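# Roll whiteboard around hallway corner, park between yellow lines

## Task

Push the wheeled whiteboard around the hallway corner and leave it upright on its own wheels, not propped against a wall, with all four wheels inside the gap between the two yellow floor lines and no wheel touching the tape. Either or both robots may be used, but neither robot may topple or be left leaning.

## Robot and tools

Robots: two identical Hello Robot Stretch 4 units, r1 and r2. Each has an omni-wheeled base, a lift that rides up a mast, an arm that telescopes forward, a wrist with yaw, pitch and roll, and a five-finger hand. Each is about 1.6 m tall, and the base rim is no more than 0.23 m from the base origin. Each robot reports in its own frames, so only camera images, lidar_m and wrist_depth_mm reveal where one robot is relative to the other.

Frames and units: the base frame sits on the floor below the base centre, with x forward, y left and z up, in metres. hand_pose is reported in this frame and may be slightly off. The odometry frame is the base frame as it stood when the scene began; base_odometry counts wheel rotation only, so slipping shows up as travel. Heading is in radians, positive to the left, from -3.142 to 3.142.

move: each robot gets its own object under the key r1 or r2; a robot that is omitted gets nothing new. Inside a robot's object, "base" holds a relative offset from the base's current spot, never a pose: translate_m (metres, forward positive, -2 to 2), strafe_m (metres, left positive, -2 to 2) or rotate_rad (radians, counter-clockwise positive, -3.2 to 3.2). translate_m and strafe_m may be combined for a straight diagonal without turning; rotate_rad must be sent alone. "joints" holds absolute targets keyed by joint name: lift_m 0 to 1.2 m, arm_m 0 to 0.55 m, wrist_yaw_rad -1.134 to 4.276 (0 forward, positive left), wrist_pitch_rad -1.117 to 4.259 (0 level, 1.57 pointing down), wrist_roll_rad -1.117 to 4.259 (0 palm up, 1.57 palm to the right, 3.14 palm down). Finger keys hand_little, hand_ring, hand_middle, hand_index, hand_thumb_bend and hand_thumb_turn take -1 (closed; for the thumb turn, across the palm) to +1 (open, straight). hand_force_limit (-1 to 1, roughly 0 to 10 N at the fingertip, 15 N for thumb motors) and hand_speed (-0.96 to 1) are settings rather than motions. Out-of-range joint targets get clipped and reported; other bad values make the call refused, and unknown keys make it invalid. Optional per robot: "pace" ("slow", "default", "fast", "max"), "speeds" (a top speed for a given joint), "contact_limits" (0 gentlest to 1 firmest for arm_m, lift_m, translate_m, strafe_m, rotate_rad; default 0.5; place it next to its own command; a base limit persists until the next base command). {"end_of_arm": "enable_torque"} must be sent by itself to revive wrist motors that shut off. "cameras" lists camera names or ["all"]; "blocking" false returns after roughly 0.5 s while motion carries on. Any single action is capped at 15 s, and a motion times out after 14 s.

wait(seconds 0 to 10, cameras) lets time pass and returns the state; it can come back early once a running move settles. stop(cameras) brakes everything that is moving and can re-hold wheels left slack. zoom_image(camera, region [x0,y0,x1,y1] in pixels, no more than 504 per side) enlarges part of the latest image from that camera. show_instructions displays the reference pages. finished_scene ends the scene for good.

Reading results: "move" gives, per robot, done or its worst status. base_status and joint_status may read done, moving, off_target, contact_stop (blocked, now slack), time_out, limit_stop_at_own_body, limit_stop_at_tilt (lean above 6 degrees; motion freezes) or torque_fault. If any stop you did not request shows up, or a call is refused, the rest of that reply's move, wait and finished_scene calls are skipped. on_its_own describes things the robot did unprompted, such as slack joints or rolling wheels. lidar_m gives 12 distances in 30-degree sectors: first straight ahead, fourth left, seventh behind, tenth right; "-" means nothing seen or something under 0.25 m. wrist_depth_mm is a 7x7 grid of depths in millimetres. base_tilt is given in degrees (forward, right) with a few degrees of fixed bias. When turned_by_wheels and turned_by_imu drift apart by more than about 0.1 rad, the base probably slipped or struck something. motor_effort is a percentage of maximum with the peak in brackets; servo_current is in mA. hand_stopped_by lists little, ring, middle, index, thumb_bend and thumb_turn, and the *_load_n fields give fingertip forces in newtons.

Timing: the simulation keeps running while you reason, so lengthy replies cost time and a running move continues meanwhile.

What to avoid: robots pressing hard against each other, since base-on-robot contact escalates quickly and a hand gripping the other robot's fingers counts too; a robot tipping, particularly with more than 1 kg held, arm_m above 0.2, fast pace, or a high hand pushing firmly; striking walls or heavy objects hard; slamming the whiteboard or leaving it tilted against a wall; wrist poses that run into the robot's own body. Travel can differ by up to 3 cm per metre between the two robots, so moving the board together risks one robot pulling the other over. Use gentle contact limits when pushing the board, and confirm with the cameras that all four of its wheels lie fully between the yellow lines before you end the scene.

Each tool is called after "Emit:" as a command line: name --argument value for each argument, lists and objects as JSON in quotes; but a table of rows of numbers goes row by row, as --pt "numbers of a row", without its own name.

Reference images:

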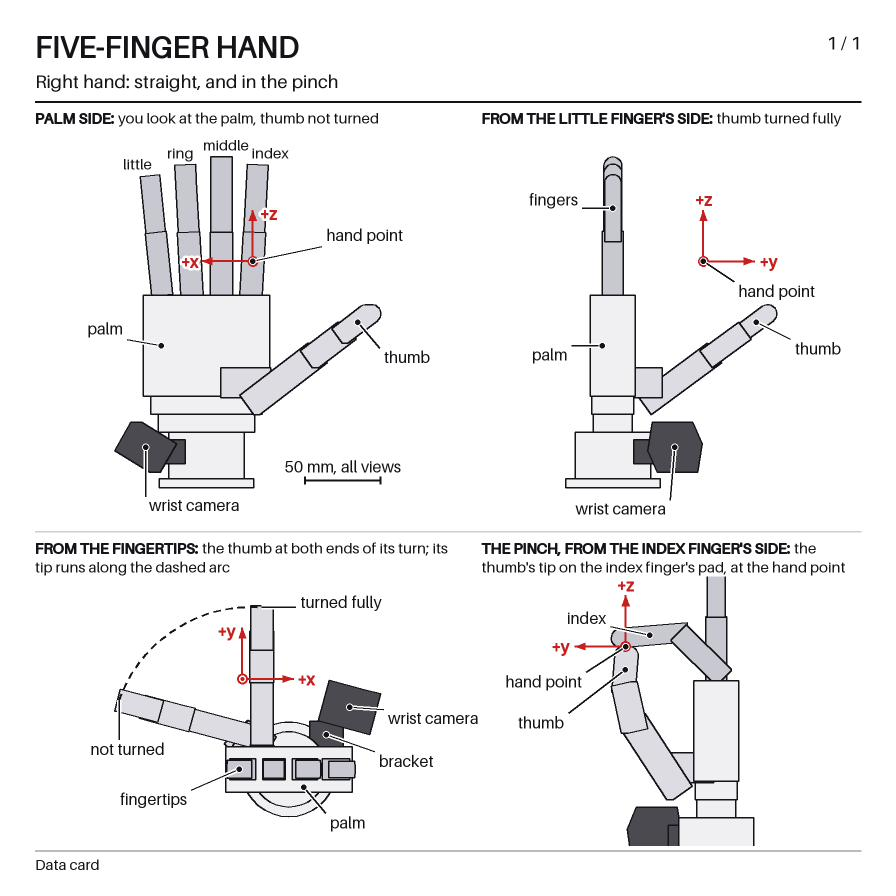

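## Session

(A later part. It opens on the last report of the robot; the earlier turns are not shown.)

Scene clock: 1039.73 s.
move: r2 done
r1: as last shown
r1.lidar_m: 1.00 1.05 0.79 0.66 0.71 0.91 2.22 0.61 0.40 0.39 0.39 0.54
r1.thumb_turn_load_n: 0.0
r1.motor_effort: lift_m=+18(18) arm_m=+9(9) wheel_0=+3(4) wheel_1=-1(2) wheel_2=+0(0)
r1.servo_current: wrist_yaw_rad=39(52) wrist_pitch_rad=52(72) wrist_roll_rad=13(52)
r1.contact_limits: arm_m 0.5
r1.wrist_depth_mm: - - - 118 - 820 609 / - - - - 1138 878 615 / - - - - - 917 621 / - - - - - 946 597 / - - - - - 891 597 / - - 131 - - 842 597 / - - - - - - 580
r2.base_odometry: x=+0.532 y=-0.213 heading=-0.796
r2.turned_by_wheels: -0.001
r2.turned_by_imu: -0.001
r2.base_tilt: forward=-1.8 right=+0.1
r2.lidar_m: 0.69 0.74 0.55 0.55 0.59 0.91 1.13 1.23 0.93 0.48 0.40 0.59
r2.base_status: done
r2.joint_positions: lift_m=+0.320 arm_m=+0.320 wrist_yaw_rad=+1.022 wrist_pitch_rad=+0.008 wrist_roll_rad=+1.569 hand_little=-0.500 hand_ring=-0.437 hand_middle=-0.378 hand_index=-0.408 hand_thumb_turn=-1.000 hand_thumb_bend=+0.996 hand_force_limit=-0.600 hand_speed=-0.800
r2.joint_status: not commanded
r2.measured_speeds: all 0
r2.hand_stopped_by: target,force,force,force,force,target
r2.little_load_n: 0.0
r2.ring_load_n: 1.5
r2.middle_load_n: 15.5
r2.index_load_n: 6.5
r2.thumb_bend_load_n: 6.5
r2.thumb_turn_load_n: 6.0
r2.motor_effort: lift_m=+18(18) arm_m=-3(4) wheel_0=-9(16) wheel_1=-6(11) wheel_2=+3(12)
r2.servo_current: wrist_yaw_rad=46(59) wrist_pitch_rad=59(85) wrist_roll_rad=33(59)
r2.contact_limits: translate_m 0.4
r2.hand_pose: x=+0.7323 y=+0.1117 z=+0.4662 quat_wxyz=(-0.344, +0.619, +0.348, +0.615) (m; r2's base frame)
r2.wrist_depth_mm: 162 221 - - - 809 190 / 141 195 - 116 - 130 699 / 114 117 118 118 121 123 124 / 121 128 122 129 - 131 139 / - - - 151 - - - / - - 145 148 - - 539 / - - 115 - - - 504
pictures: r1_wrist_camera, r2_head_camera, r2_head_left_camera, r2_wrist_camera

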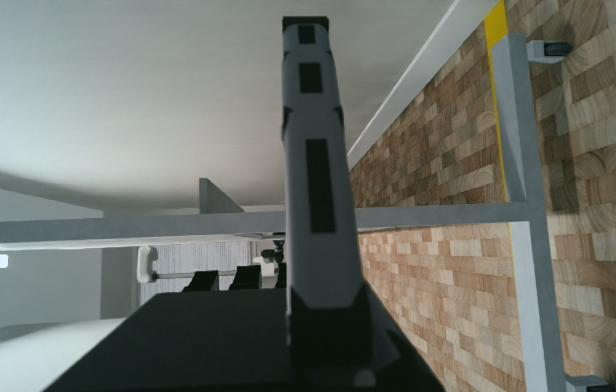

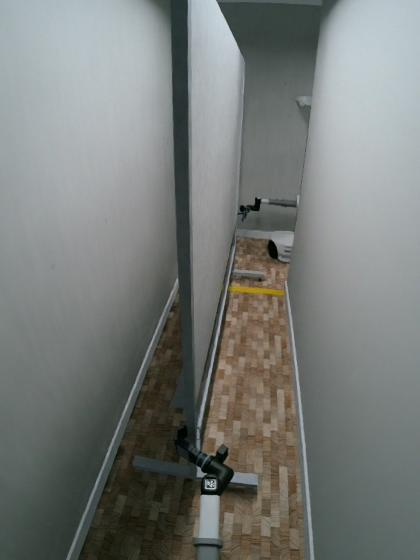

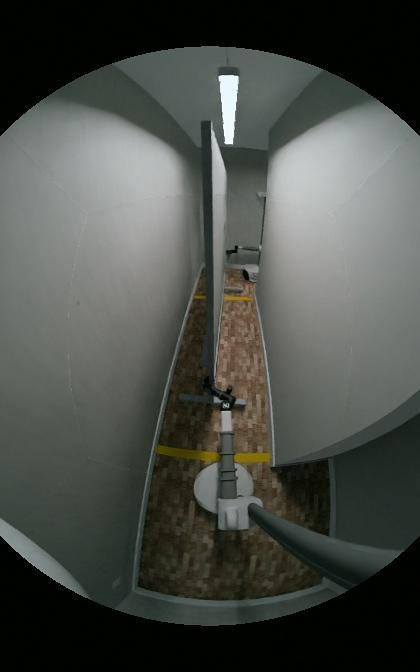

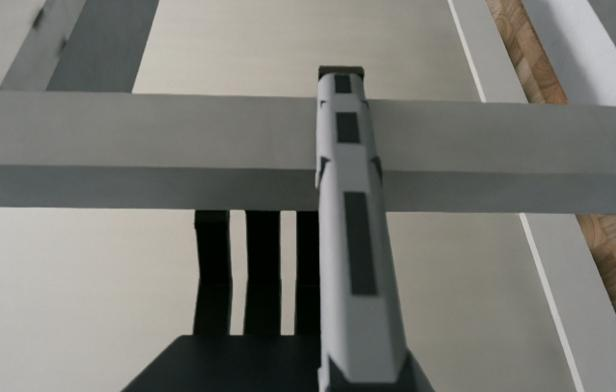

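Emit:
move --r2 '{"base": {"translate_m": -0.239, "strafe_m": 0.012}, "pace": "slow", "contact_limits": {"translate_m": 0.4}}' --cameras '["r1_wrist_camera", "r2_head_camera", "r2_wrist_camera", "r2_head_left_camera"]'

Emit:
zoom_image --camera "r2_head_camera" --region '[80, 180, 340, 560]'

Emit:
zoom_image --camera "r2_head_left_camera" --region '[120, 340, 320, 540]'

Scene clock: 1051.13 s.
move: r2 done
r1: as last shown
r1.lidar_m: 1.01 1.04 0.82 0.67 0.69 0.92 2.21 0.61 0.41 0.39 0.40 0.54
r1.thumb_turn_load_n: 0.5
r1.servo_current: wrist_yaw_rad=39(52) wrist_pitch_rad=39(65) wrist_roll_rad=52(52)
r1.contact_limits: arm_m 0.5
r1.wrist_depth_mm: - - - 117 - 809 634 / - - - - 1138 732 640 / - - - - - 931 634 / - - - - - 931 647 / - - - - - 891 647 / - - 131 - - 854 627 / - - - - - - 609
r2.base_odometry: x=+0.374 y=-0.034 heading=-0.796
r2.turned_by_wheels: +0.000
r2.turned_by_imu: +0.001
r2.base_tilt: forward=-1.8 right=+0.1
r2.lidar_m: 0.88 0.74 0.59 0.55 0.60 0.90 0.89 0.97 0.90 0.89 0.54 0.55
r2.base_status: done
r2.joint_positions: lift_m=+0.320 arm_m=+0.320 wrist_yaw_rad=+1.027 wrist_pitch_rad=+0.008 wrist_roll_rad=+1.569 hand_little=-0.500 hand_ring=-0.437 hand_middle=-0.380 hand_index=-0.409 hand_thumb_turn=-1.000 hand_thumb_bend=+0.994 hand_force_limit=-0.600 hand_speed=-0.800
r2.joint_status: not commanded
r2.measured_speeds: all 0
r2.hand_stopped_by: target,force,force,force,force,target
r2.little_load_n: 0.0
r2.ring_load_n: 0.0
r2.middle_load_n: 0.0
r2.index_load_n: 0.0
r2.thumb_bend_load_n: 0.5
r2.thumb_turn_load_n: 0.0
r2.motor_effort: lift_m=+18(18) arm_m=-4(4) wheel_0=-3(13) wheel_1=-3(10) wheel_2=+1(10)
r2.servo_current: wrist_yaw_rad=46(52) wrist_pitch_rad=59(85) wrist_roll_rad=39(72)
r2.contact_limits: translate_m 0.4
r2.hand_pose: x=+0.7317 y=+0.1129 z=+0.4662 quat_wxyz=(-0.345, +0.618, +0.349, +0.614) (m; r2's base frame)
r2.wrist_depth_mm: - - - - - 798 654 / - - - 115 - - 627 / - - - - - - 627 / - - - - - - 603 / - - - 151 - - - / - - 145 147 - - 535 / - - 115 - - - 508
pictures: r1_wrist_camera, r2_head_camera, r2_head_left_camera, r2_wrist_camera

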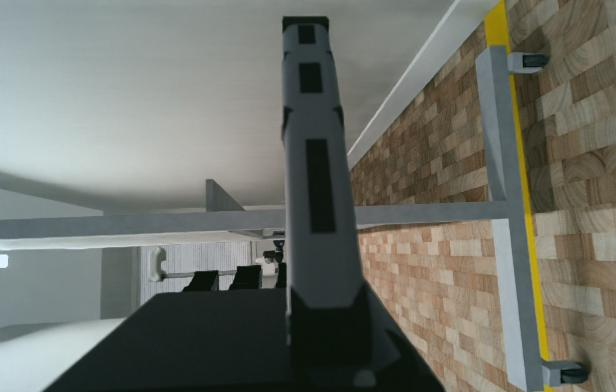

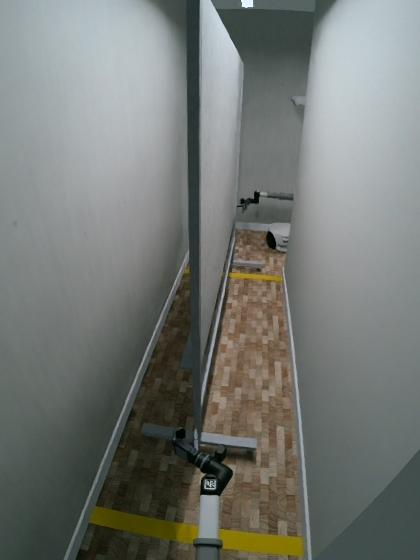

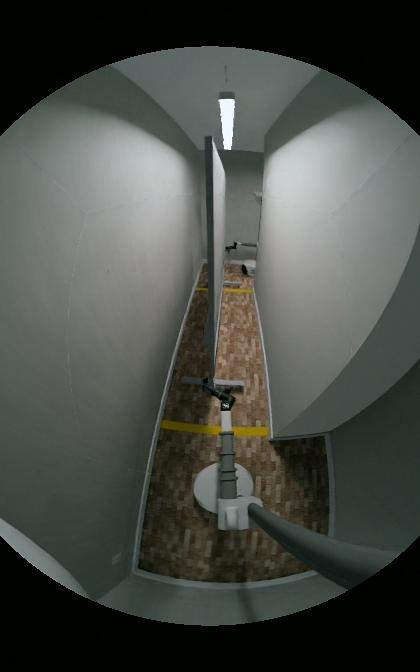

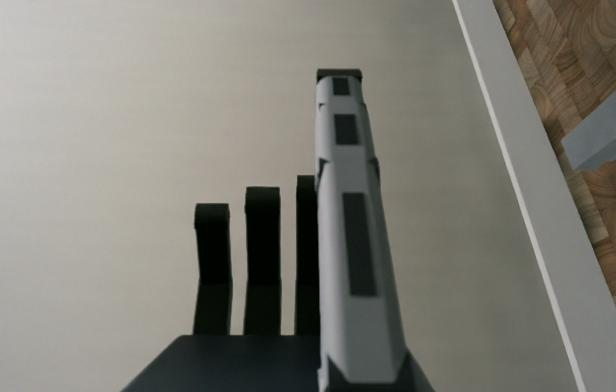

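Scaled by 1.326 from the camera's 420x560 image, which has a finer 1200x1600 frame.

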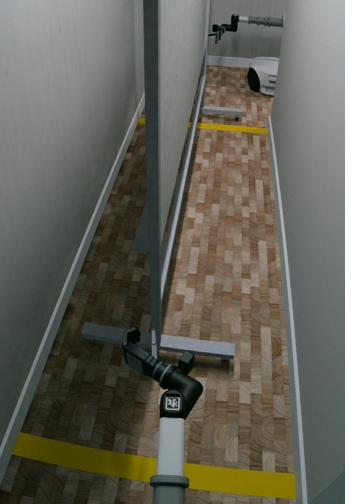

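Scaled by 2.520 from the camera's 420x672 image, which has a finer 600x960 frame.

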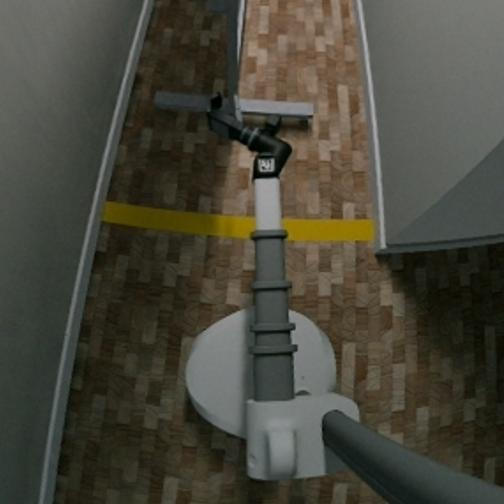

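Emit:
move --r1 '{"base": {"translate_m": 0.404, "strafe_m": 0.081}, "joints": {"arm_m": 0.0}}' --r2 '{"base": {"translate_m": -0.25, "strafe_m": 0.02}, "joints": {"hand_index": 1, "hand_middle": 1, "hand_ring": 1, "hand_little": 1, "hand_speed": 0.3}}' --cameras '["r1_wrist_camera", "r1_head_camera", "r2_head_camera"]'

Emit:
zoom_image --camera "r2_head_camera" --region '[80, 180, 340, 560]'

Scene clock: 1068.83 s.
move: r1 done; r2 done
r1.base_odometry: x=-2.280 y=-4.169 heading=-2.088
r1.turned_by_wheels: +0.000
r1.turned_by_imu: +0.001
r1.base_tilt: forward=+1.1 right=+0.1
r1.lidar_m: 0.60 0.63 0.66 0.57 0.72 0.87 2.02 0.69 0.49 0.44 0.45 0.60
r1.base_status: done
r1.joint_positions: lift_m=+0.320 arm_m=+0.001 wrist_yaw_rad=+1.471 wrist_pitch_rad=+0.003 wrist_roll_rad=+1.569 hand_little=+1.000 hand_ring=+1.000 hand_middle=+1.000 hand_index=+1.000 hand_thumb_turn=-1.000 hand_thumb_bend=+1.000 hand_force_limit=-0.700 hand_speed=+0.000
r1.joint_status: all done
r1.measured_speeds: all 0
r1.hand_stopped_by: target,target,target,target,target,target
r1.little_load_n: 0.0
r1.ring_load_n: 0.0
r1.middle_load_n: 0.0
r1.index_load_n: 0.0
r1.thumb_bend_load_n: 0.0
r1.thumb_turn_load_n: 0.5
r1.motor_effort: lift_m=+18(18) arm_m=-9(11) wheel_0=+2(7) wheel_1=+1(8) wheel_2=-1(12)
r1.servo_current: wrist_yaw_rad=46(52) wrist_pitch_rad=46(65) wrist_roll_rad=26(52)
r1.hand_pose: x=+0.3404 y=+0.2055 z=+0.4673 quat_wxyz=(-0.473, +0.525, +0.476, +0.524) (m; r1's base frame)
r1.wrist_depth_mm: - - - 117 - - 544 / - - - - - 741 615 / - - - - - 866 615 / - - - - - 891 569 / - - - - - 878 580 / - - 121 - - 842 574 / - - - - - - 580
r2.base_odometry: x=+0.213 y=+0.158 heading=-0.797
r2.turned_by_wheels: +0.000
r2.turned_by_imu: +0.001
r2.base_tilt: forward=-1.9 right=+0.1
r2.lidar_m: 1.12 0.76 0.57 0.56 0.61 0.67 0.65 0.71 0.92 0.89 0.86 0.74
r2.base_status: done
r2.joint_positions: lift_m=+0.320 arm_m=+0.320 wrist_yaw_rad=+1.027 wrist_pitch_rad=+0.008 wrist_roll_rad=+1.569 hand_little=+1.000 hand_ring=+1.000 hand_middle=+1.000 hand_index=+1.000 hand_thumb_turn=-1.000 hand_thumb_bend=+0.994 hand_force_limit=-0.600 hand_speed=+0.300
r2.joint_status: all done
r2.measured_speeds: all 0
r2.hand_stopped_by: target,target,target,target,force,target
r2.little_load_n: -0.5
r2.ring_load_n: 0.0
r2.middle_load_n: 0.5
r2.index_load_n: 0.0
r2.thumb_bend_load_n: 0.0
r2.thumb_turn_load_n: 0.0
r2.motor_effort: lift_m=+18(18) arm_m=-4(4) wheel_0=-1(8) wheel_1=+0(5) wheel_2=-2(9)
r2.servo_current: wrist_yaw_rad=33(46) wrist_pitch_rad=52(85) wrist_roll_rad=39(65)
r2.hand_pose: x=+0.7317 y=+0.1129 z=+0.4662 quat_wxyz=(-0.345, +0.618, +0.349, +0.614) (m; r2's base frame)
r2.wrist_depth_mm: - - - - - 809 603 / - - - 115 - - 627 / - - - - - - 627 / - - - - - - 603 / - - - - - - - / - - - - - - 544 / - - 116 - - - 512
pictures: r1_head_camera, r1_wrist_camera, r2_head_camera

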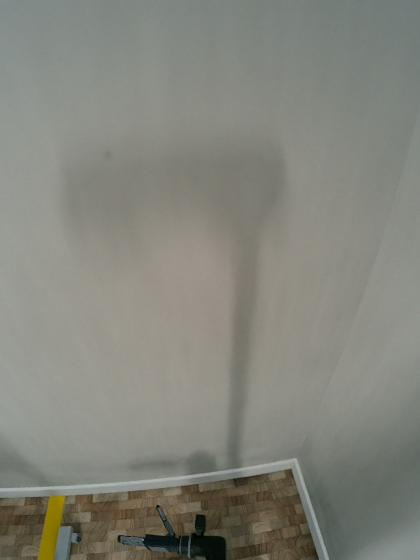

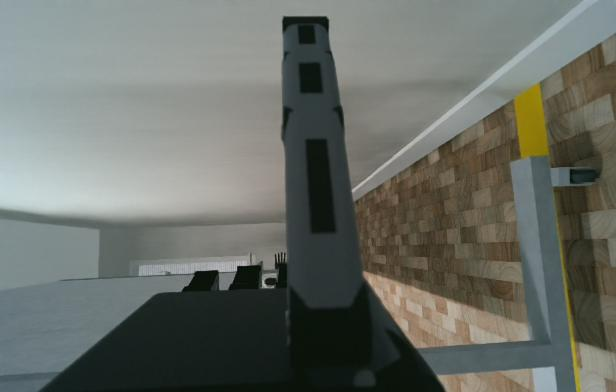

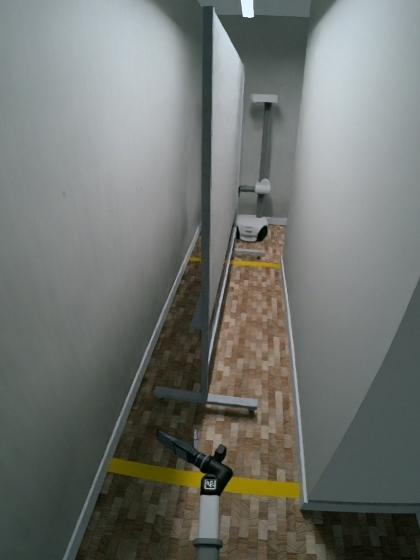

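Scaled by 1.326 from the camera's 420x560 image, which has a finer 1200x1600 frame.

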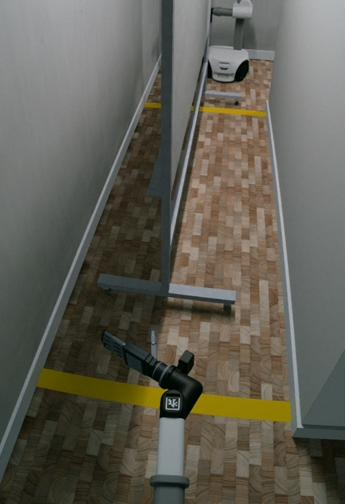

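Emit:
move --r1 '{"base": {"rotate_rad": 1.655}, "joints": {"wrist_yaw_rad": 0.0}, "speeds": {"wrist_yaw_rad": 1.0}, "pace": "slow"}' --cameras '["r1_wrist_camera", "r1_head_camera"]'

Emit:
zoom_image --camera "r1_head_camera" --region '[80, 250, 380, 560]'

Scene clock: 1078.00 s.
move: r1 done
r1.base_odometry: x=-2.280 y=-4.169 heading=-0.434
r1.turned_by_wheels: +1.654
r1.turned_by_imu: +1.630
r1.base_tilt: forward=+1.1 right=+0.1
r1.lidar_m: 0.57 0.72 0.91 1.79 0.65 0.47 0.44 0.47 0.62 0.58 0.63 0.57
r1.base_status: done
r1.joint_positions: lift_m=+0.320 arm_m=+0.000 wrist_yaw_rad=+0.002 wrist_pitch_rad=+0.003 wrist_roll_rad=+1.569 hand_little=+1.000 hand_ring=+1.000 hand_middle=+1.000 hand_index=+1.000 hand_thumb_turn=-1.000 hand_thumb_bend=+1.000 hand_force_limit=-0.700 hand_speed=+0.000
r1.joint_status: all done
r1.measured_speeds: all 0
r1.hand_stopped_by: target,target,target,target,target,target
r1.little_load_n: 0.0
r1.ring_load_n: 0.0
r1.middle_load_n: 0.0
r1.index_load_n: 0.0
r1.thumb_bend_load_n: 0.0
r1.thumb_turn_load_n: 0.0
r1.motor_effort: lift_m=+18(18) arm_m=-9(10) wheel_0=-2(9) wheel_1=-3(7) wheel_2=-3(9)
r1.servo_current: wrist_yaw_rad=52(124) wrist_pitch_rad=52(65) wrist_roll_rad=20(59)
r1.hand_pose: x=+0.3931 y=-0.1472 z=+0.4673 quat_wxyz=(+0.000, +0.708, +0.001, +0.706) (m; r1's base frame)
r1.wrist_depth_mm: - - - 118 1160 866 634 / - - - 108 1229 866 640 / - - 325 - 1138 778 591 / - - - - - 831 621 / - - - - - 878 627 / - - 121 - - 842 647 / - - - - - - 627
r2: as last shown
r2.turned_by_imu: +0.000
r2.base_tilt: forward=-1.8 right=+0.1
r2.lidar_m: 1.14 0.76 0.57 0.55 0.60 0.67 0.64 0.70 0.91 0.89 0.82 0.74
r2.little_load_n: 0.0
r2.middle_load_n: 0.0
r2.motor_effort: lift_m=+18(18) arm_m=-4(4) wheel_0=-1(1) wheel_1=+0(0) wheel_2=-2(2)
r2.servo_current: wrist_yaw_rad=33(46) wrist_pitch_rad=39(78) wrist_roll_rad=20(65)
r2.wrist_depth_mm: - - - - - 809 597 / - - - 115 - - 627 / - - - - - - 627 / - - - - - - 597 / - - - - - - - / - - - - - - 544 / - - 115 - - - 512
pictures: r1_head_camera, r1_wrist_camera

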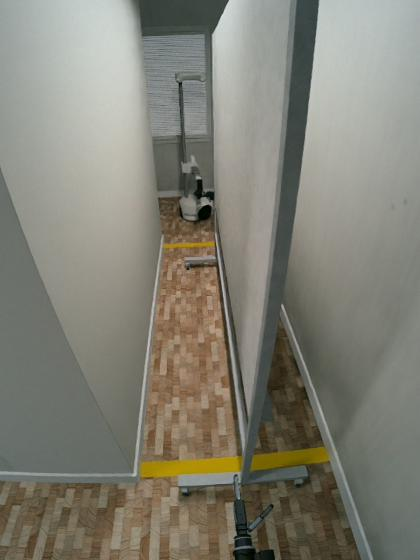

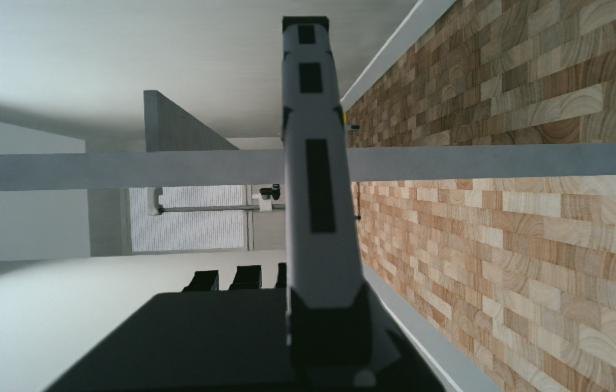

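Scaled by 1.626 from the camera's 420x560 image, which has a finer 1200x1600 frame.

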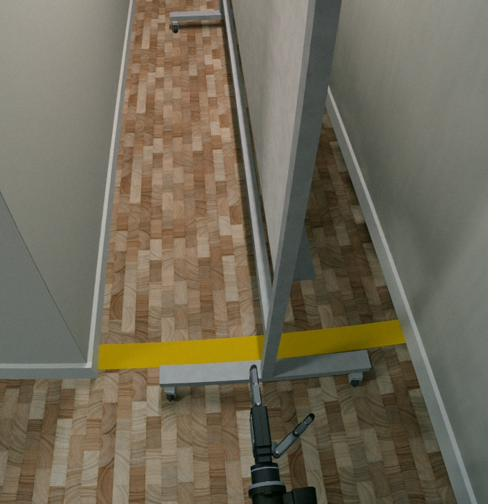

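Emit:
move --r1 '{"base": {"translate_m": 0.225}, "pace": "slow", "contact_limits": {"translate_m": 0.2}}' --r2 '{"joints": {"arm_m": 0.05}}' --cameras '[]'

Emit:
move --r1 '{"joints": {"hand_index": -0.3, "hand_middle": -0.3, "hand_ring": -0.3, "hand_little": -0.3, "hand_speed": -0.5, "hand_force_limit": -0.3}}' --cameras '["r1_wrist_camera", "r1_head_camera", "r2_head_camera"]'

Emit:
zoom_image --camera "r1_head_camera" --region '[80, 200, 380, 560]'

Scene clock: 1100.73 s.
move: r1 done; r2 done
r1.base_odometry: x=-2.076 y=-4.263 heading=-0.434
r1.turned_by_wheels: +0.000
r1.turned_by_imu: -0.001
r1.base_tilt: forward=+1.1 right=+0.1
r1.lidar_m: 0.59 0.52 0.58 1.60 0.97 0.69 0.66 0.70 0.64 0.60 0.64 0.37
r1.base_status: done
r1.joint_positions: lift_m=+0.320 arm_m=+0.000 wrist_yaw_rad=-0.008 wrist_pitch_rad=+0.003 wrist_roll_rad=+1.569 hand_little=+1.000 hand_ring=+1.000 hand_middle=+1.000 hand_index=+1.000 hand_thumb_turn=-1.000 hand_thumb_bend=+1.000 hand_force_limit=-0.700 hand_speed=+0.000
r1.joint_status: not commanded
r1.measured_speeds: all 0
r1.hand_stopped_by: target,target,target,target,target,target
r1.little_load_n: 0.0
r1.ring_load_n: 0.0
r1.middle_load_n: 0.0
r1.index_load_n: 0.0
r1.thumb_bend_load_n: 1.0
r1.thumb_turn_load_n: 1.5
r1.motor_effort: lift_m=+18(19) arm_m=-6(10) wheel_0=+1(6) wheel_1=+3(6) wheel_2=-9(11)
r1.servo_current: wrist_yaw_rad=59(59) wrist_pitch_rad=52(72) wrist_roll_rad=26(52)
r1.contact_limits: translate_m 0.2
r1.hand_pose: x=+0.3913 y=-0.1495 z=+0.4673 quat_wxyz=(+0.004, +0.708, -0.002, +0.706) (m; r1's base frame)
r1.wrist_depth_mm: - - - 118 1118 866 634 / - - - - 1229 878 640 / 106 108 110 - 115 117 591 / 107 109 111 - 115 117 - / - - - - - 831 621 / - - 131 - - 842 627 / - - - - - - 654
r2.base_odometry: x=+0.213 y=+0.158 heading=-0.797
r2.turned_by_wheels: +0.000
r2.turned_by_imu: +0.000
r2.base_tilt: forward=-1.9 right=+0.1
r2.lidar_m: 1.15 0.74 0.58 0.56 0.62 0.66 0.65 0.69 0.94 0.88 0.87 0.76
r2.base_status: not commanded
r2.joint_positions: lift_m=+0.320 arm_m=+0.050 wrist_yaw_rad=+1.027 wrist_pitch_rad=+0.008 wrist_roll_rad=+1.569 hand_little=+1.000 hand_ring=+1.000 hand_middle=+1.000 hand_index=+1.000 hand_thumb_turn=-1.000 hand_thumb_bend=+0.994 hand_force_limit=-0.600 hand_speed=+0.300
r2.joint_status: all done
r2.measured_speeds: all 0
r2.hand_stopped_by: target,target,target,target,force,target
r2.little_load_n: 0.0
r2.ring_load_n: 0.0
r2.middle_load_n: 0.0
r2.index_load_n: 0.0
r2.thumb_bend_load_n: 0.0
r2.thumb_turn_load_n: 0.0
r2.motor_effort: lift_m=+18(18) arm_m=-9(10) wheel_0=-1(1) wheel_1=+0(0) wheel_2=-2(3)
r2.servo_current: wrist_yaw_rad=33(46) wrist_pitch_rad=65(78) wrist_roll_rad=39(59)
r2.hand_pose: x=+0.4620 y=+0.1129 z=+0.4662 quat_wxyz=(-0.345, +0.618, +0.349, +0.614) (m; r2's base frame)
r2.wrist_depth_mm: - - - - - 820 654 / - - - 115 - - 661 / - - - - - - 691 / - - - - - - 603 / - - - - - - - / - - - - - - 559 / - - 115 - - - 530
pictures: none
No camera images: "cameras" was empty.

Scene clock: 1102.17 s.
move: r1 done
r1.base_odometry: x=-2.076 y=-4.263 heading=-0.434
r1.turned_by_wheels: +0.000
r1.turned_by_imu: +0.000
r1.base_tilt: forward=+1.1 right=+0.1
r1.lidar_m: 0.56 0.53 0.57 1.59 0.99 0.71 0.68 0.71 0.63 0.61 0.63 0.36
r1.base_status: not commanded
r1.joint_positions: lift_m=+0.320 arm_m=+0.000 wrist_yaw_rad=-0.008 wrist_pitch_rad=+0.003 wrist_roll_rad=+1.569 hand_little=-0.300 hand_ring=-0.300 hand_middle=-0.300 hand_index=-0.300 hand_thumb_turn=-1.000 hand_thumb_bend=+1.000 hand_force_limit=-0.300 hand_speed=-0.500
r1.joint_status: all done
r1.measured_speeds: all 0
r1.hand_stopped_by: target,target,target,target,target,target
r1.little_load_n: 0.0
r1.ring_load_n: 0.0
r1.middle_load_n: 0.0
r1.index_load_n: 0.0
r1.thumb_bend_load_n: 1.0
r1.thumb_turn_load_n: 1.5
r1.motor_effort: lift_m=+18(18) arm_m=-6(7) wheel_0=+1(2) wheel_1=+3(3) wheel_2=-9(9)
r1.servo_current: wrist_yaw_rad=52(65) wrist_pitch_rad=26(65) wrist_roll_rad=39(52)
r1.contact_limits: translate_m 0.2
r1.hand_pose: x=+0.3913 y=-0.1495 z=+0.4673 quat_wxyz=(+0.004, +0.708, -0.002, +0.706) (m; r1's base frame)
r1.wrist_depth_mm: - - - 118 1138 854 634 / - - - - 1229 866 634 / 107 108 111 - 115 117 585 / 107 109 111 - 115 117 119 / - - 160 - - 831 621 / - - 120 - - 842 627 / - - - - - - 654
r2: as last shown
r2.base_tilt: forward=-1.9 right=+0.0
r2.lidar_m: 1.12 0.77 0.56 0.57 0.61 0.65 0.64 0.71 0.92 0.89 0.84 0.72
r2.thumb_turn_load_n: 0.5
r2.motor_effort: lift_m=+18(18) arm_m=-9(9) wheel_0=-1(1) wheel_1=+0(0) wheel_2=-2(3)
r2.servo_current: wrist_yaw_rad=39(46) wrist_pitch_rad=52(78) wrist_roll_rad=59(65)
r2.wrist_depth_mm: - - - - - 809 654 / - - - 115 - - 654 / - - - - - - 691 / - - - - - - 603 / - - - - - - - / - - - - - - 549 / - - 115 - - - 525
pictures: r1_head_camera, r1_wrist_camera, r2_head_camera

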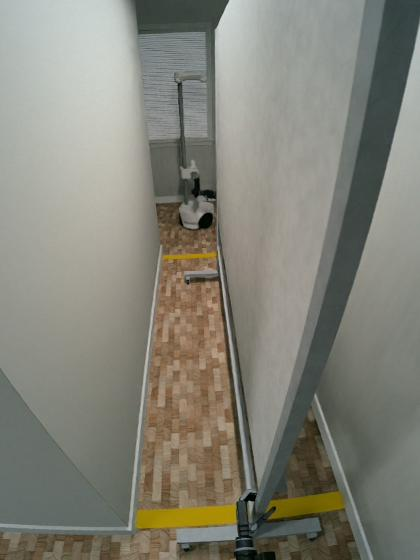

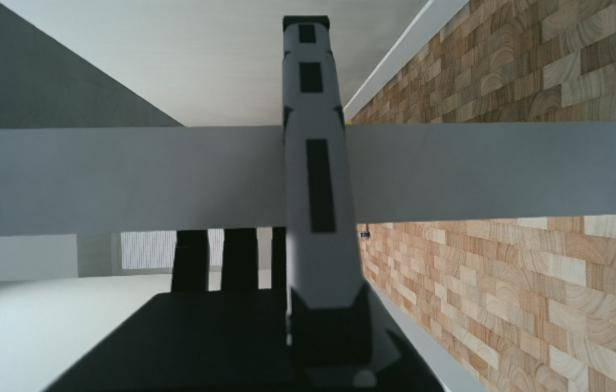

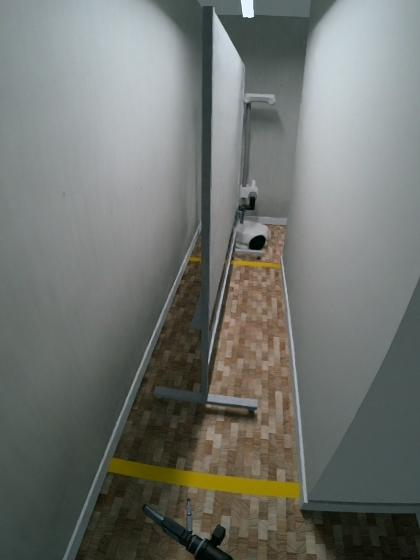

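Scaled by 1.400 from the camera's 420x560 image, which has a finer 1200x1600 frame.

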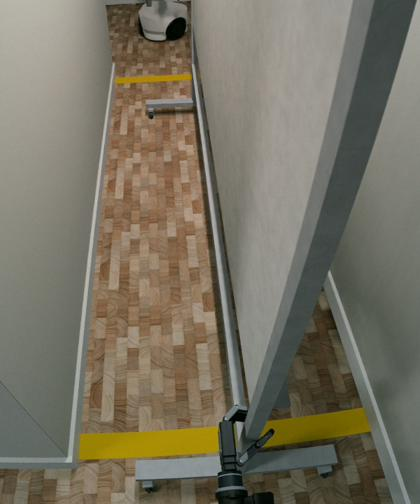

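Emit:
move --r1 '{"base": {"translate_m": 0.18}, "pace": "slow", "contact_limits": {"translate_m": 0.3}}' --cameras '["r1_wrist_camera", "r1_head_camera", "r2_head_camera", "r1_head_left_camera"]'

Emit:
zoom_image --camera "r1_head_camera" --region '[80, 200, 380, 560]'

Emit:
zoom_image --camera "r2_head_camera" --region '[80, 340, 340, 560]'

Emit:
zoom_image --camera "r1_head_left_camera" --region '[120, 340, 320, 540]'

Scene clock: 1110.87 s.
move: r1 done
r1.base_odometry: x=-1.913 y=-4.339 heading=-0.434
r1.turned_by_wheels: +0.000
r1.turned_by_imu: -0.001
r1.base_tilt: forward=+1.1 right=+0.1
r1.lidar_m: 0.56 0.50 0.40 0.91 1.23 0.90 0.85 0.88 0.63 0.59 0.63 0.35
r1.base_status: done
r1.joint_positions: lift_m=+0.320 arm_m=+0.000 wrist_yaw_rad=-0.015 wrist_pitch_rad=+0.003 wrist_roll_rad=+1.569 hand_little=-0.300 hand_ring=-0.300 hand_middle=-0.300 hand_index=-0.300 hand_thumb_turn=-1.000 hand_thumb_bend=+1.000 hand_force_limit=-0.300 hand_speed=-0.500
r1.joint_status: not commanded
r1.measured_speeds: all 0
r1.hand_stopped_by: target,target,target,target,target,target
r1.little_load_n: 0.0
r1.ring_load_n: 0.0
r1.middle_load_n: 0.0
r1.index_load_n: 0.0
r1.thumb_bend_load_n: 1.0
r1.thumb_turn_load_n: 1.0
r1.motor_effort: lift_m=+18(19) arm_m=+4(7) wheel_0=+3(8) wheel_1=+4(7) wheel_2=-9(20)
r1.servo_current: wrist_yaw_rad=78(98) wrist_pitch_rad=52(65) wrist_roll_rad=26(59)
r1.contact_limits: translate_m 0.3
r1.hand_pose: x=+0.3900 y=-0.1510 z=+0.4673 quat_wxyz=(+0.006, +0.708, -0.005, +0.706) (m; r1's base frame)
r1.wrist_depth_mm: - - - 118 1042 854 627 / - - - - 1205 866 627 / - - - 154 110 778 634 / 102 104 106 - 110 112 114 / 102 105 107 - - 778 621 / - - 120 - - 831 627 / - - - - - - 654
r2: as last shown
r2.lidar_m: 0.96 0.76 0.58 0.55 0.62 0.69 0.63 0.72 0.93 0.90 0.86 0.72
r2.thumb_turn_load_n: 0.0
r2.motor_effort: lift_m=+18(19) arm_m=-8(9) wheel_0=-1(1) wheel_1=+0(0) wheel_2=-2(2)
r2.servo_current: wrist_yaw_rad=39(52) wrist_pitch_rad=52(78) wrist_roll_rad=59(65)
r2.wrist_depth_mm: - - - - - 778 654 / - - - 115 - - 661 / - - - - - - 683 / - - - - - - 603 / - - - - - - - / - - - - - - 559 / - - 115 - - - 525
pictures: r1_head_camera, r1_head_left_camera, r1_wrist_camera, r2_head_camera

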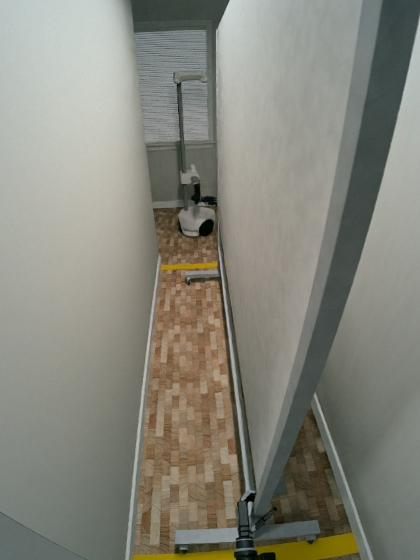

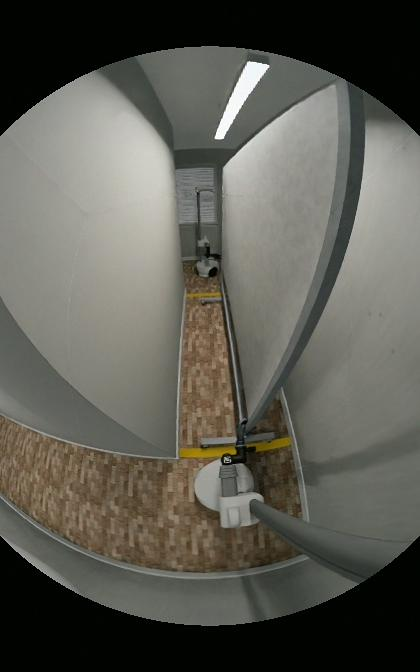

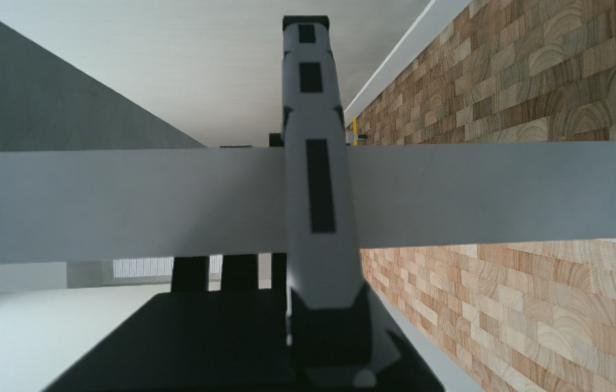

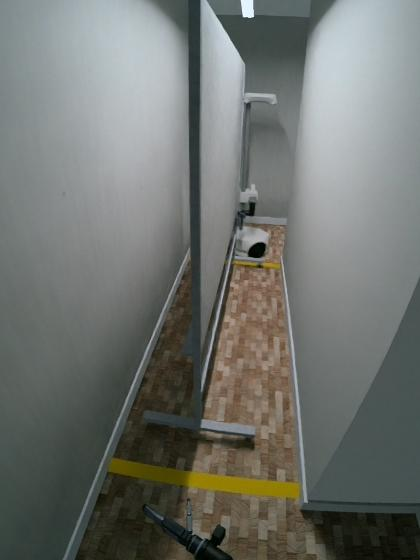

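Scaled by 1.400 from the camera's 420x560 image, which has a finer 1200x1600 frame.

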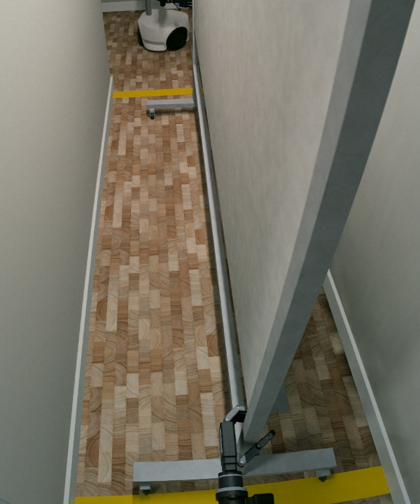

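Scaled by 1.938 from the camera's 420x560 image, which has a finer 1200x1600 frame.

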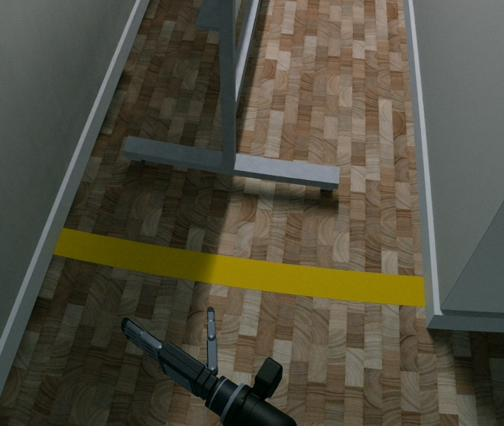

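Scaled by 2.520 from the camera's 420x672 image, which has a finer 600x960 frame.

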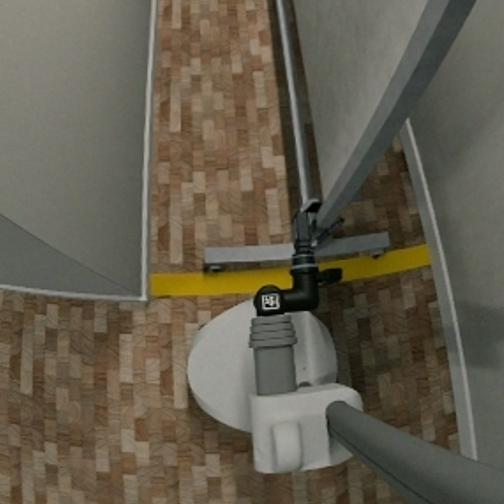

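Emit:
move --r1 '{"base": {"translate_m": 0.09}, "pace": "slow", "contact_limits": {"translate_m": 0.3}}' --cameras '["r1_head_camera", "r2_head_camera", "r1_head_left_camera"]'

Emit:
zoom_image --camera "r1_head_camera" --region '[80, 200, 380, 560]'

Emit:
zoom_image --camera "r2_head_camera" --region '[80, 340, 340, 560]'

Emit:
zoom_image --camera "r1_head_left_camera" --region '[160, 380, 280, 500]'

Scene clock: 1125.07 s.
move: r1 done
r1.base_odometry: x=-1.831 y=-4.376 heading=-0.434
r1.turned_by_wheels: +0.000
r1.turned_by_imu: -0.001
r1.base_tilt: forward=+1.0 right=+0.1
r1.lidar_m: 0.57 0.48 0.37 0.56 1.35 1.00 0.93 0.88 0.64 0.60 0.62 0.35
r1.base_status: done
r1.joint_positions: lift_m=+0.320 arm_m=+0.000 wrist_yaw_rad=-0.015 wrist_pitch_rad=+0.003 wrist_roll_rad=+1.569 hand_little=-0.300 hand_ring=-0.300 hand_middle=-0.300 hand_index=-0.300 hand_thumb_turn=-1.000 hand_thumb_bend=+1.000 hand_force_limit=-0.300 hand_speed=-0.500
r1.joint_status: not commanded
r1.measured_speeds: all 0
r1.hand_stopped_by: target,target,target,target,target,target
r1.little_load_n: 0.0
r1.ring_load_n: 0.0
r1.middle_load_n: 0.0
r1.index_load_n: 0.0
r1.thumb_bend_load_n: 1.0
r1.thumb_turn_load_n: 1.0
r1.motor_effort: lift_m=+18(19) arm_m=+4(4) wheel_0=+5(7) wheel_1=+2(6) wheel_2=-8(18)
r1.servo_current: wrist_yaw_rad=85(91) wrist_pitch_rad=39(59) wrist_roll_rad=39(52)
r1.contact_limits: translate_m 0.3
r1.hand_pose: x=+0.3900 y=-0.1510 z=+0.4673 quat_wxyz=(+0.006, +0.708, -0.005, +0.706) (m; r1's base frame)
r1.wrist_depth_mm: - - - 118 1078 854 627 / - - - - 1229 866 634 / - - - 155 110 778 640 / 102 103 106 - 110 112 114 / 102 105 107 - - 778 621 / - - 120 - - 842 627 / - - - - - - 654
r2: as last shown
r2.base_tilt: forward=-1.9 right=+0.1
r2.lidar_m: 0.85 0.76 0.58 0.56 0.61 0.66 0.64 0.70 0.93 0.90 0.86 0.75
r2.motor_effort: lift_m=+18(18) arm_m=-8(9) wheel_0=-1(1) wheel_1=+0(0) wheel_2=-2(3)
r2.servo_current: wrist_yaw_rad=46(46) wrist_pitch_rad=72(78) wrist_roll_rad=52(59)
r2.wrist_depth_mm: - - - - - 647 621 / - - - 115 - - 654 / - - - - - - 691 / - - - - - - 603 / - - - - - - - / - - - - - - 554 / - - 115 - - - 525
pictures: r1_head_camera, r1_head_left_camera, r2_head_camera

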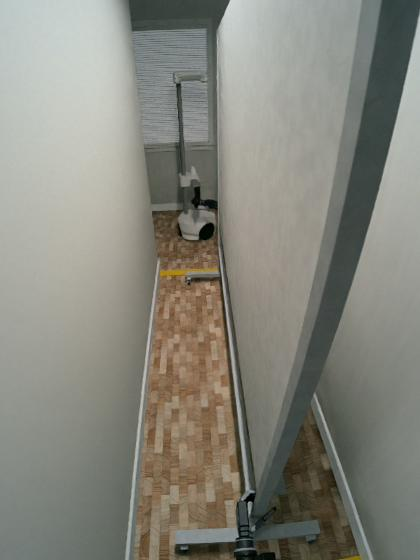

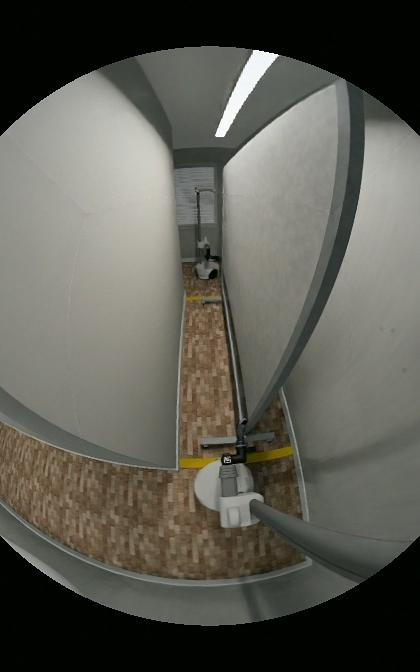

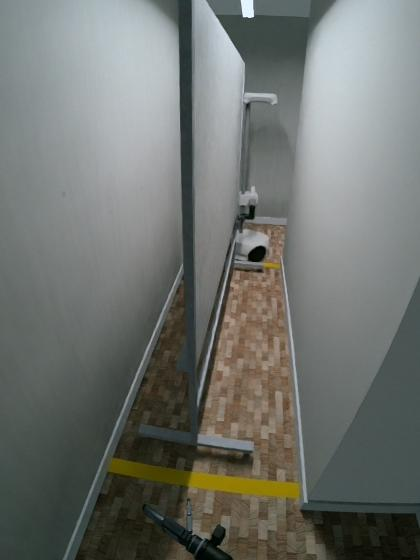

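Scaled by 1.400 from the camera's 420x560 image, which has a finer 1200x1600 frame.

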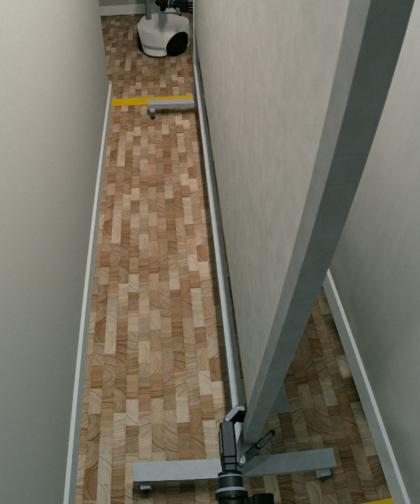

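Scaled by 1.938 from the camera's 420x560 image, which has a finer 1200x1600 frame.

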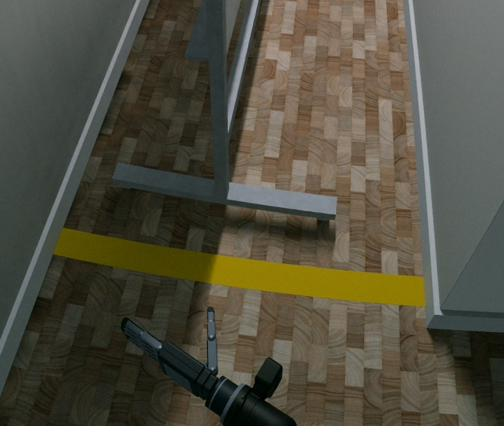

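Scaled by 4.200 from the camera's 420x672 image, which has a finer 600x960 frame.

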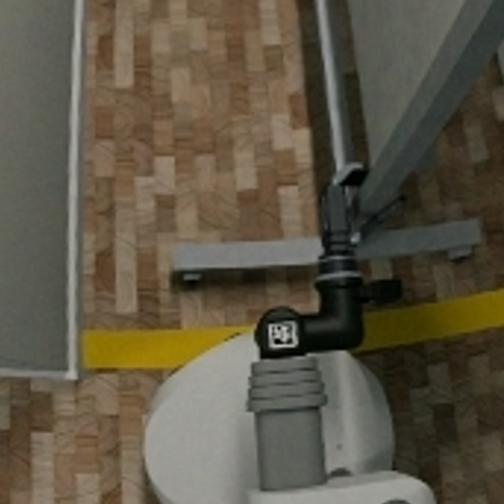

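Emit:
move --r1 '{"joints": {"hand_index": 1, "hand_middle": 1, "hand_ring": 1, "hand_little": 1, "hand_speed": 0.0}}' --cameras '[]'

Emit:
move --r1 '{"base": {"translate_m": -0.3}, "pace": "slow"}' --cameras '["r1_head_camera", "r1_wrist_camera", "r2_head_camera", "r1_head_left_camera", "r2_head_left_camera"]'

Emit:
zoom_image --camera "r1_head_camera" --region '[100, 380, 380, 560]'

Emit:
zoom_image --camera "r2_head_camera" --region '[80, 380, 340, 520]'

Emit:
zoom_image --camera "r1_head_camera" --region '[140, 220, 260, 340]'

Scene clock: 1133.97 s.
move: r1 done
r1.base_odometry: x=-1.831 y=-4.376 heading=-0.434
r1.turned_by_wheels: +0.000
r1.turned_by_imu: +0.000
r1.base_tilt: forward=+1.1 right=+0.1
r1.lidar_m: 0.57 0.49 0.37 0.58 1.36 1.00 0.93 0.89 0.63 0.60 0.63 0.35
r1.base_status: not commanded
r1.joint_positions: lift_m=+0.320 arm_m=+0.000 wrist_yaw_rad=-0.015 wrist_pitch_rad=+0.003 wrist_roll_rad=+1.569 hand_little=+1.000 hand_ring=+1.000 hand_middle=+1.000 hand_index=+1.000 hand_thumb_turn=-1.000 hand_thumb_bend=+1.000 hand_force_limit=-0.300 hand_speed=+0.000
r1.joint_status: all done
r1.measured_speeds: all 0
r1.hand_stopped_by: target,target,target,target,target,target
r1.little_load_n: 0.0
r1.ring_load_n: 0.0
r1.middle_load_n: 0.0
r1.index_load_n: 0.0
r1.thumb_bend_load_n: 1.0
r1.thumb_turn_load_n: 1.0
r1.motor_effort: lift_m=+18(18) arm_m=+4(4) wheel_0=+5(5) wheel_1=+2(2) wheel_2=-8(8)
r1.servo_current: wrist_yaw_rad=85(91) wrist_pitch_rad=52(65) wrist_roll_rad=39(65)
r1.contact_limits: translate_m 0.3
r1.hand_pose: x=+0.3900 y=-0.1510 z=+0.4673 quat_wxyz=(+0.006, +0.708, -0.005, +0.706) (m; r1's base frame)
r1.wrist_depth_mm: - - - 118 1078 854 627 / - - - - 1205 866 634 / - - - - 110 778 640 / 102 104 106 - 110 112 114 / 102 105 107 107 - 788 621 / - - 131 - - 842 627 / - - - - - - 654
r2: as last shown
r2.lidar_m: 0.87 0.75 0.56 0.54 0.61 0.65 0.63 0.70 0.93 0.89 0.83 0.73
r2.motor_effort: lift_m=+18(18) arm_m=-9(9) wheel_0=-1(1) wheel_1=+0(0) wheel_2=-3(3)
r2.servo_current: wrist_yaw_rad=33(39) wrist_pitch_rad=59(78) wrist_roll_rad=52(59)
r2.wrist_depth_mm: - - - - - 647 621 / - - - 115 - - 654 / - - - - - - 683 / - - - - - - 603 / - - - - - - - / - - - - - - 554 / - - 115 - - - 530
pictures: none
No camera images: "cameras" was empty.

Scene clock: 1138.27 s.
move: r1 done
r1.base_odometry: x=-2.103 y=-4.250 heading=-0.435
r1.turned_by_wheels: +0.000
r1.turned_by_imu: -0.001
r1.base_tilt: forward=+1.1 right=+0.1
r1.lidar_m: 0.63 0.56 0.63 1.70 0.91 0.68 0.64 0.67 0.63 0.60 0.62 0.68
r1.base_status: done
r1.joint_positions: lift_m=+0.320 arm_m=+0.000 wrist_yaw_rad=-0.002 wrist_pitch_rad=+0.003 wrist_roll_rad=+1.569 hand_little=+1.000 hand_ring=+1.000 hand_middle=+1.000 hand_index=+1.000 hand_thumb_turn=-1.000 hand_thumb_bend=+1.000 hand_force_limit=-0.300 hand_speed=+0.000
r1.joint_status: not commanded
r1.measured_speeds: all 0
r1.hand_stopped_by: target,target,target,target,target,target
r1.little_load_n: 0.0
r1.ring_load_n: 0.0
r1.middle_load_n: 0.0
r1.index_load_n: 0.0
r1.thumb_bend_load_n: 0.0
r1.thumb_turn_load_n: 0.5
r1.motor_effort: lift_m=+18(18) arm_m=+4(4) wheel_0=-3(6) wheel_1=-1(5) wheel_2=+3(10)
r1.servo_current: wrist_yaw_rad=33(85) wrist_pitch_rad=39(72) wrist_roll_rad=13(59)
r1.hand_pose: x=+0.3919 y=-0.1481 z=+0.4673 quat_wxyz=(+0.001, +0.708, +0.000, +0.706) (m; r1's base frame)
r1.wrist_depth_mm: - - - 118 1138 866 634 / - - - 108 1229 866 634 / - - - - - 878 615 / - 387 394 399 - 788 473 / - - - - - 891 621 / - - 121 - - 842 654 / - - - - - - 661
r2: as last shown
r2.base_tilt: forward=-1.8 right=+0.1
r2.lidar_m: 0.90 0.76 0.59 0.56 0.59 0.64 0.64 0.70 0.92 0.89 0.87 0.75
r2.little_load_n: -0.5
r2.motor_effort: lift_m=+18(19) arm_m=-8(9) wheel_0=-1(1) wheel_1=+0(0) wheel_2=-2(3)
r2.servo_current: wrist_yaw_rad=39(46) wrist_pitch_rad=59(85) wrist_roll_rad=59(78)
r2.wrist_depth_mm: - - - - - 647 621 / - - - 115 - - 661 / - - - - - - 691 / - - - - - - 603 / - - - - - - - / - - - - - - 554 / - - 115 - - - 525
pictures: r1_head_camera, r1_head_left_camera, r1_wrist_camera, r2_head_camera, r2_head_left_camera

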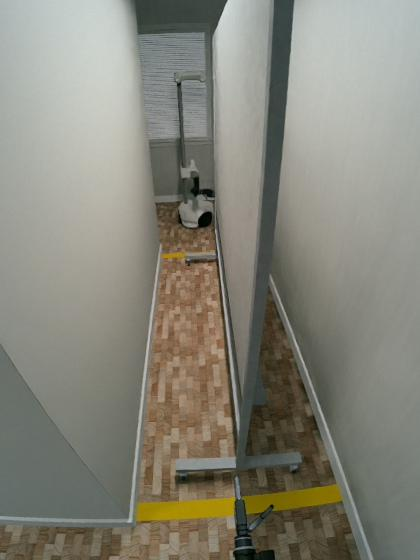

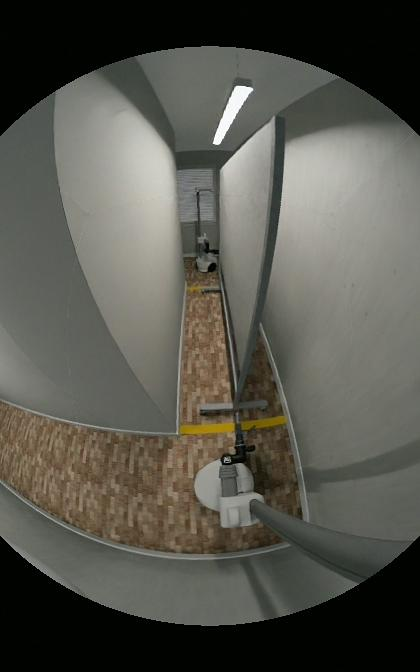

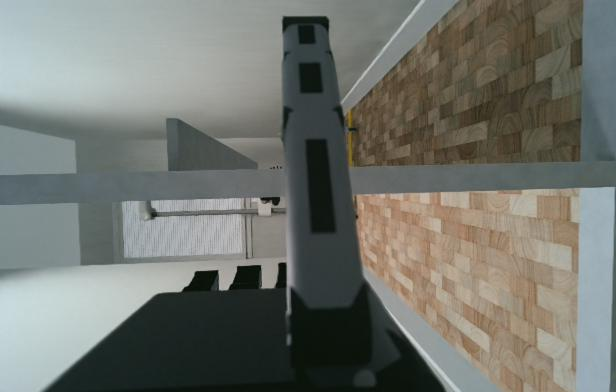

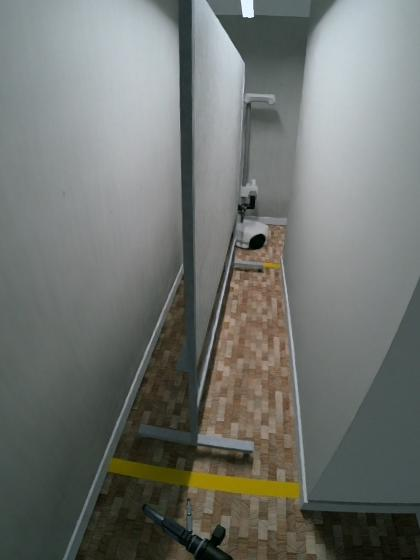

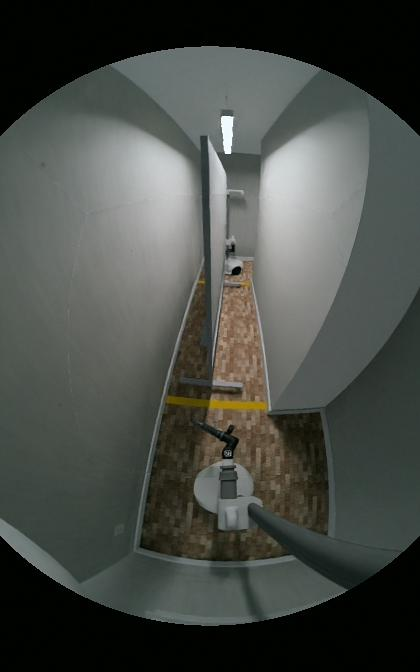

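Scaled by 1.800 from the camera's 420x560 image, which has a finer 1200x1600 frame.

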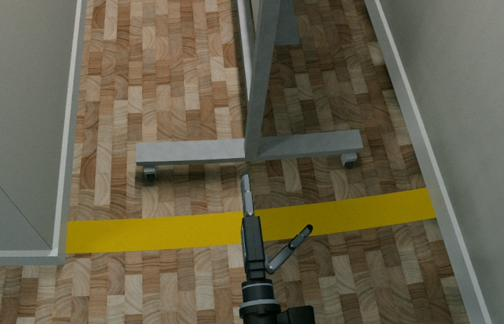

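Scaled by 1.938 from the camera's 420x560 image, which has a finer 1200x1600 frame.

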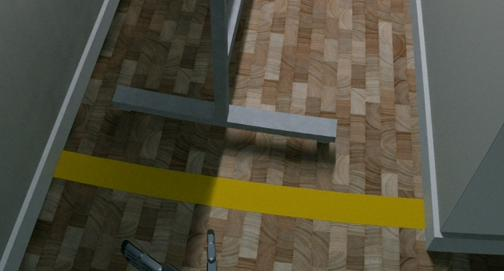

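Scaled by 4.200 from the camera's 420x560 image, which has a finer 1200x1600 frame.

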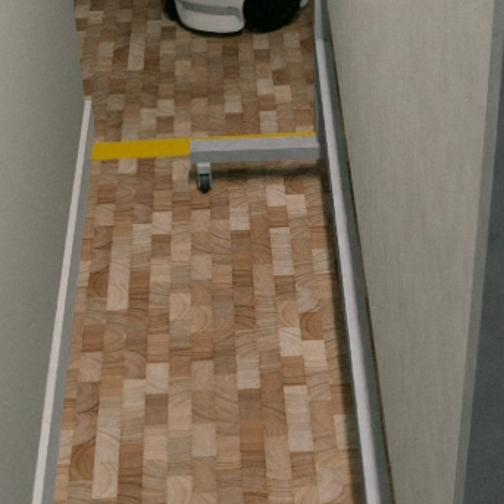

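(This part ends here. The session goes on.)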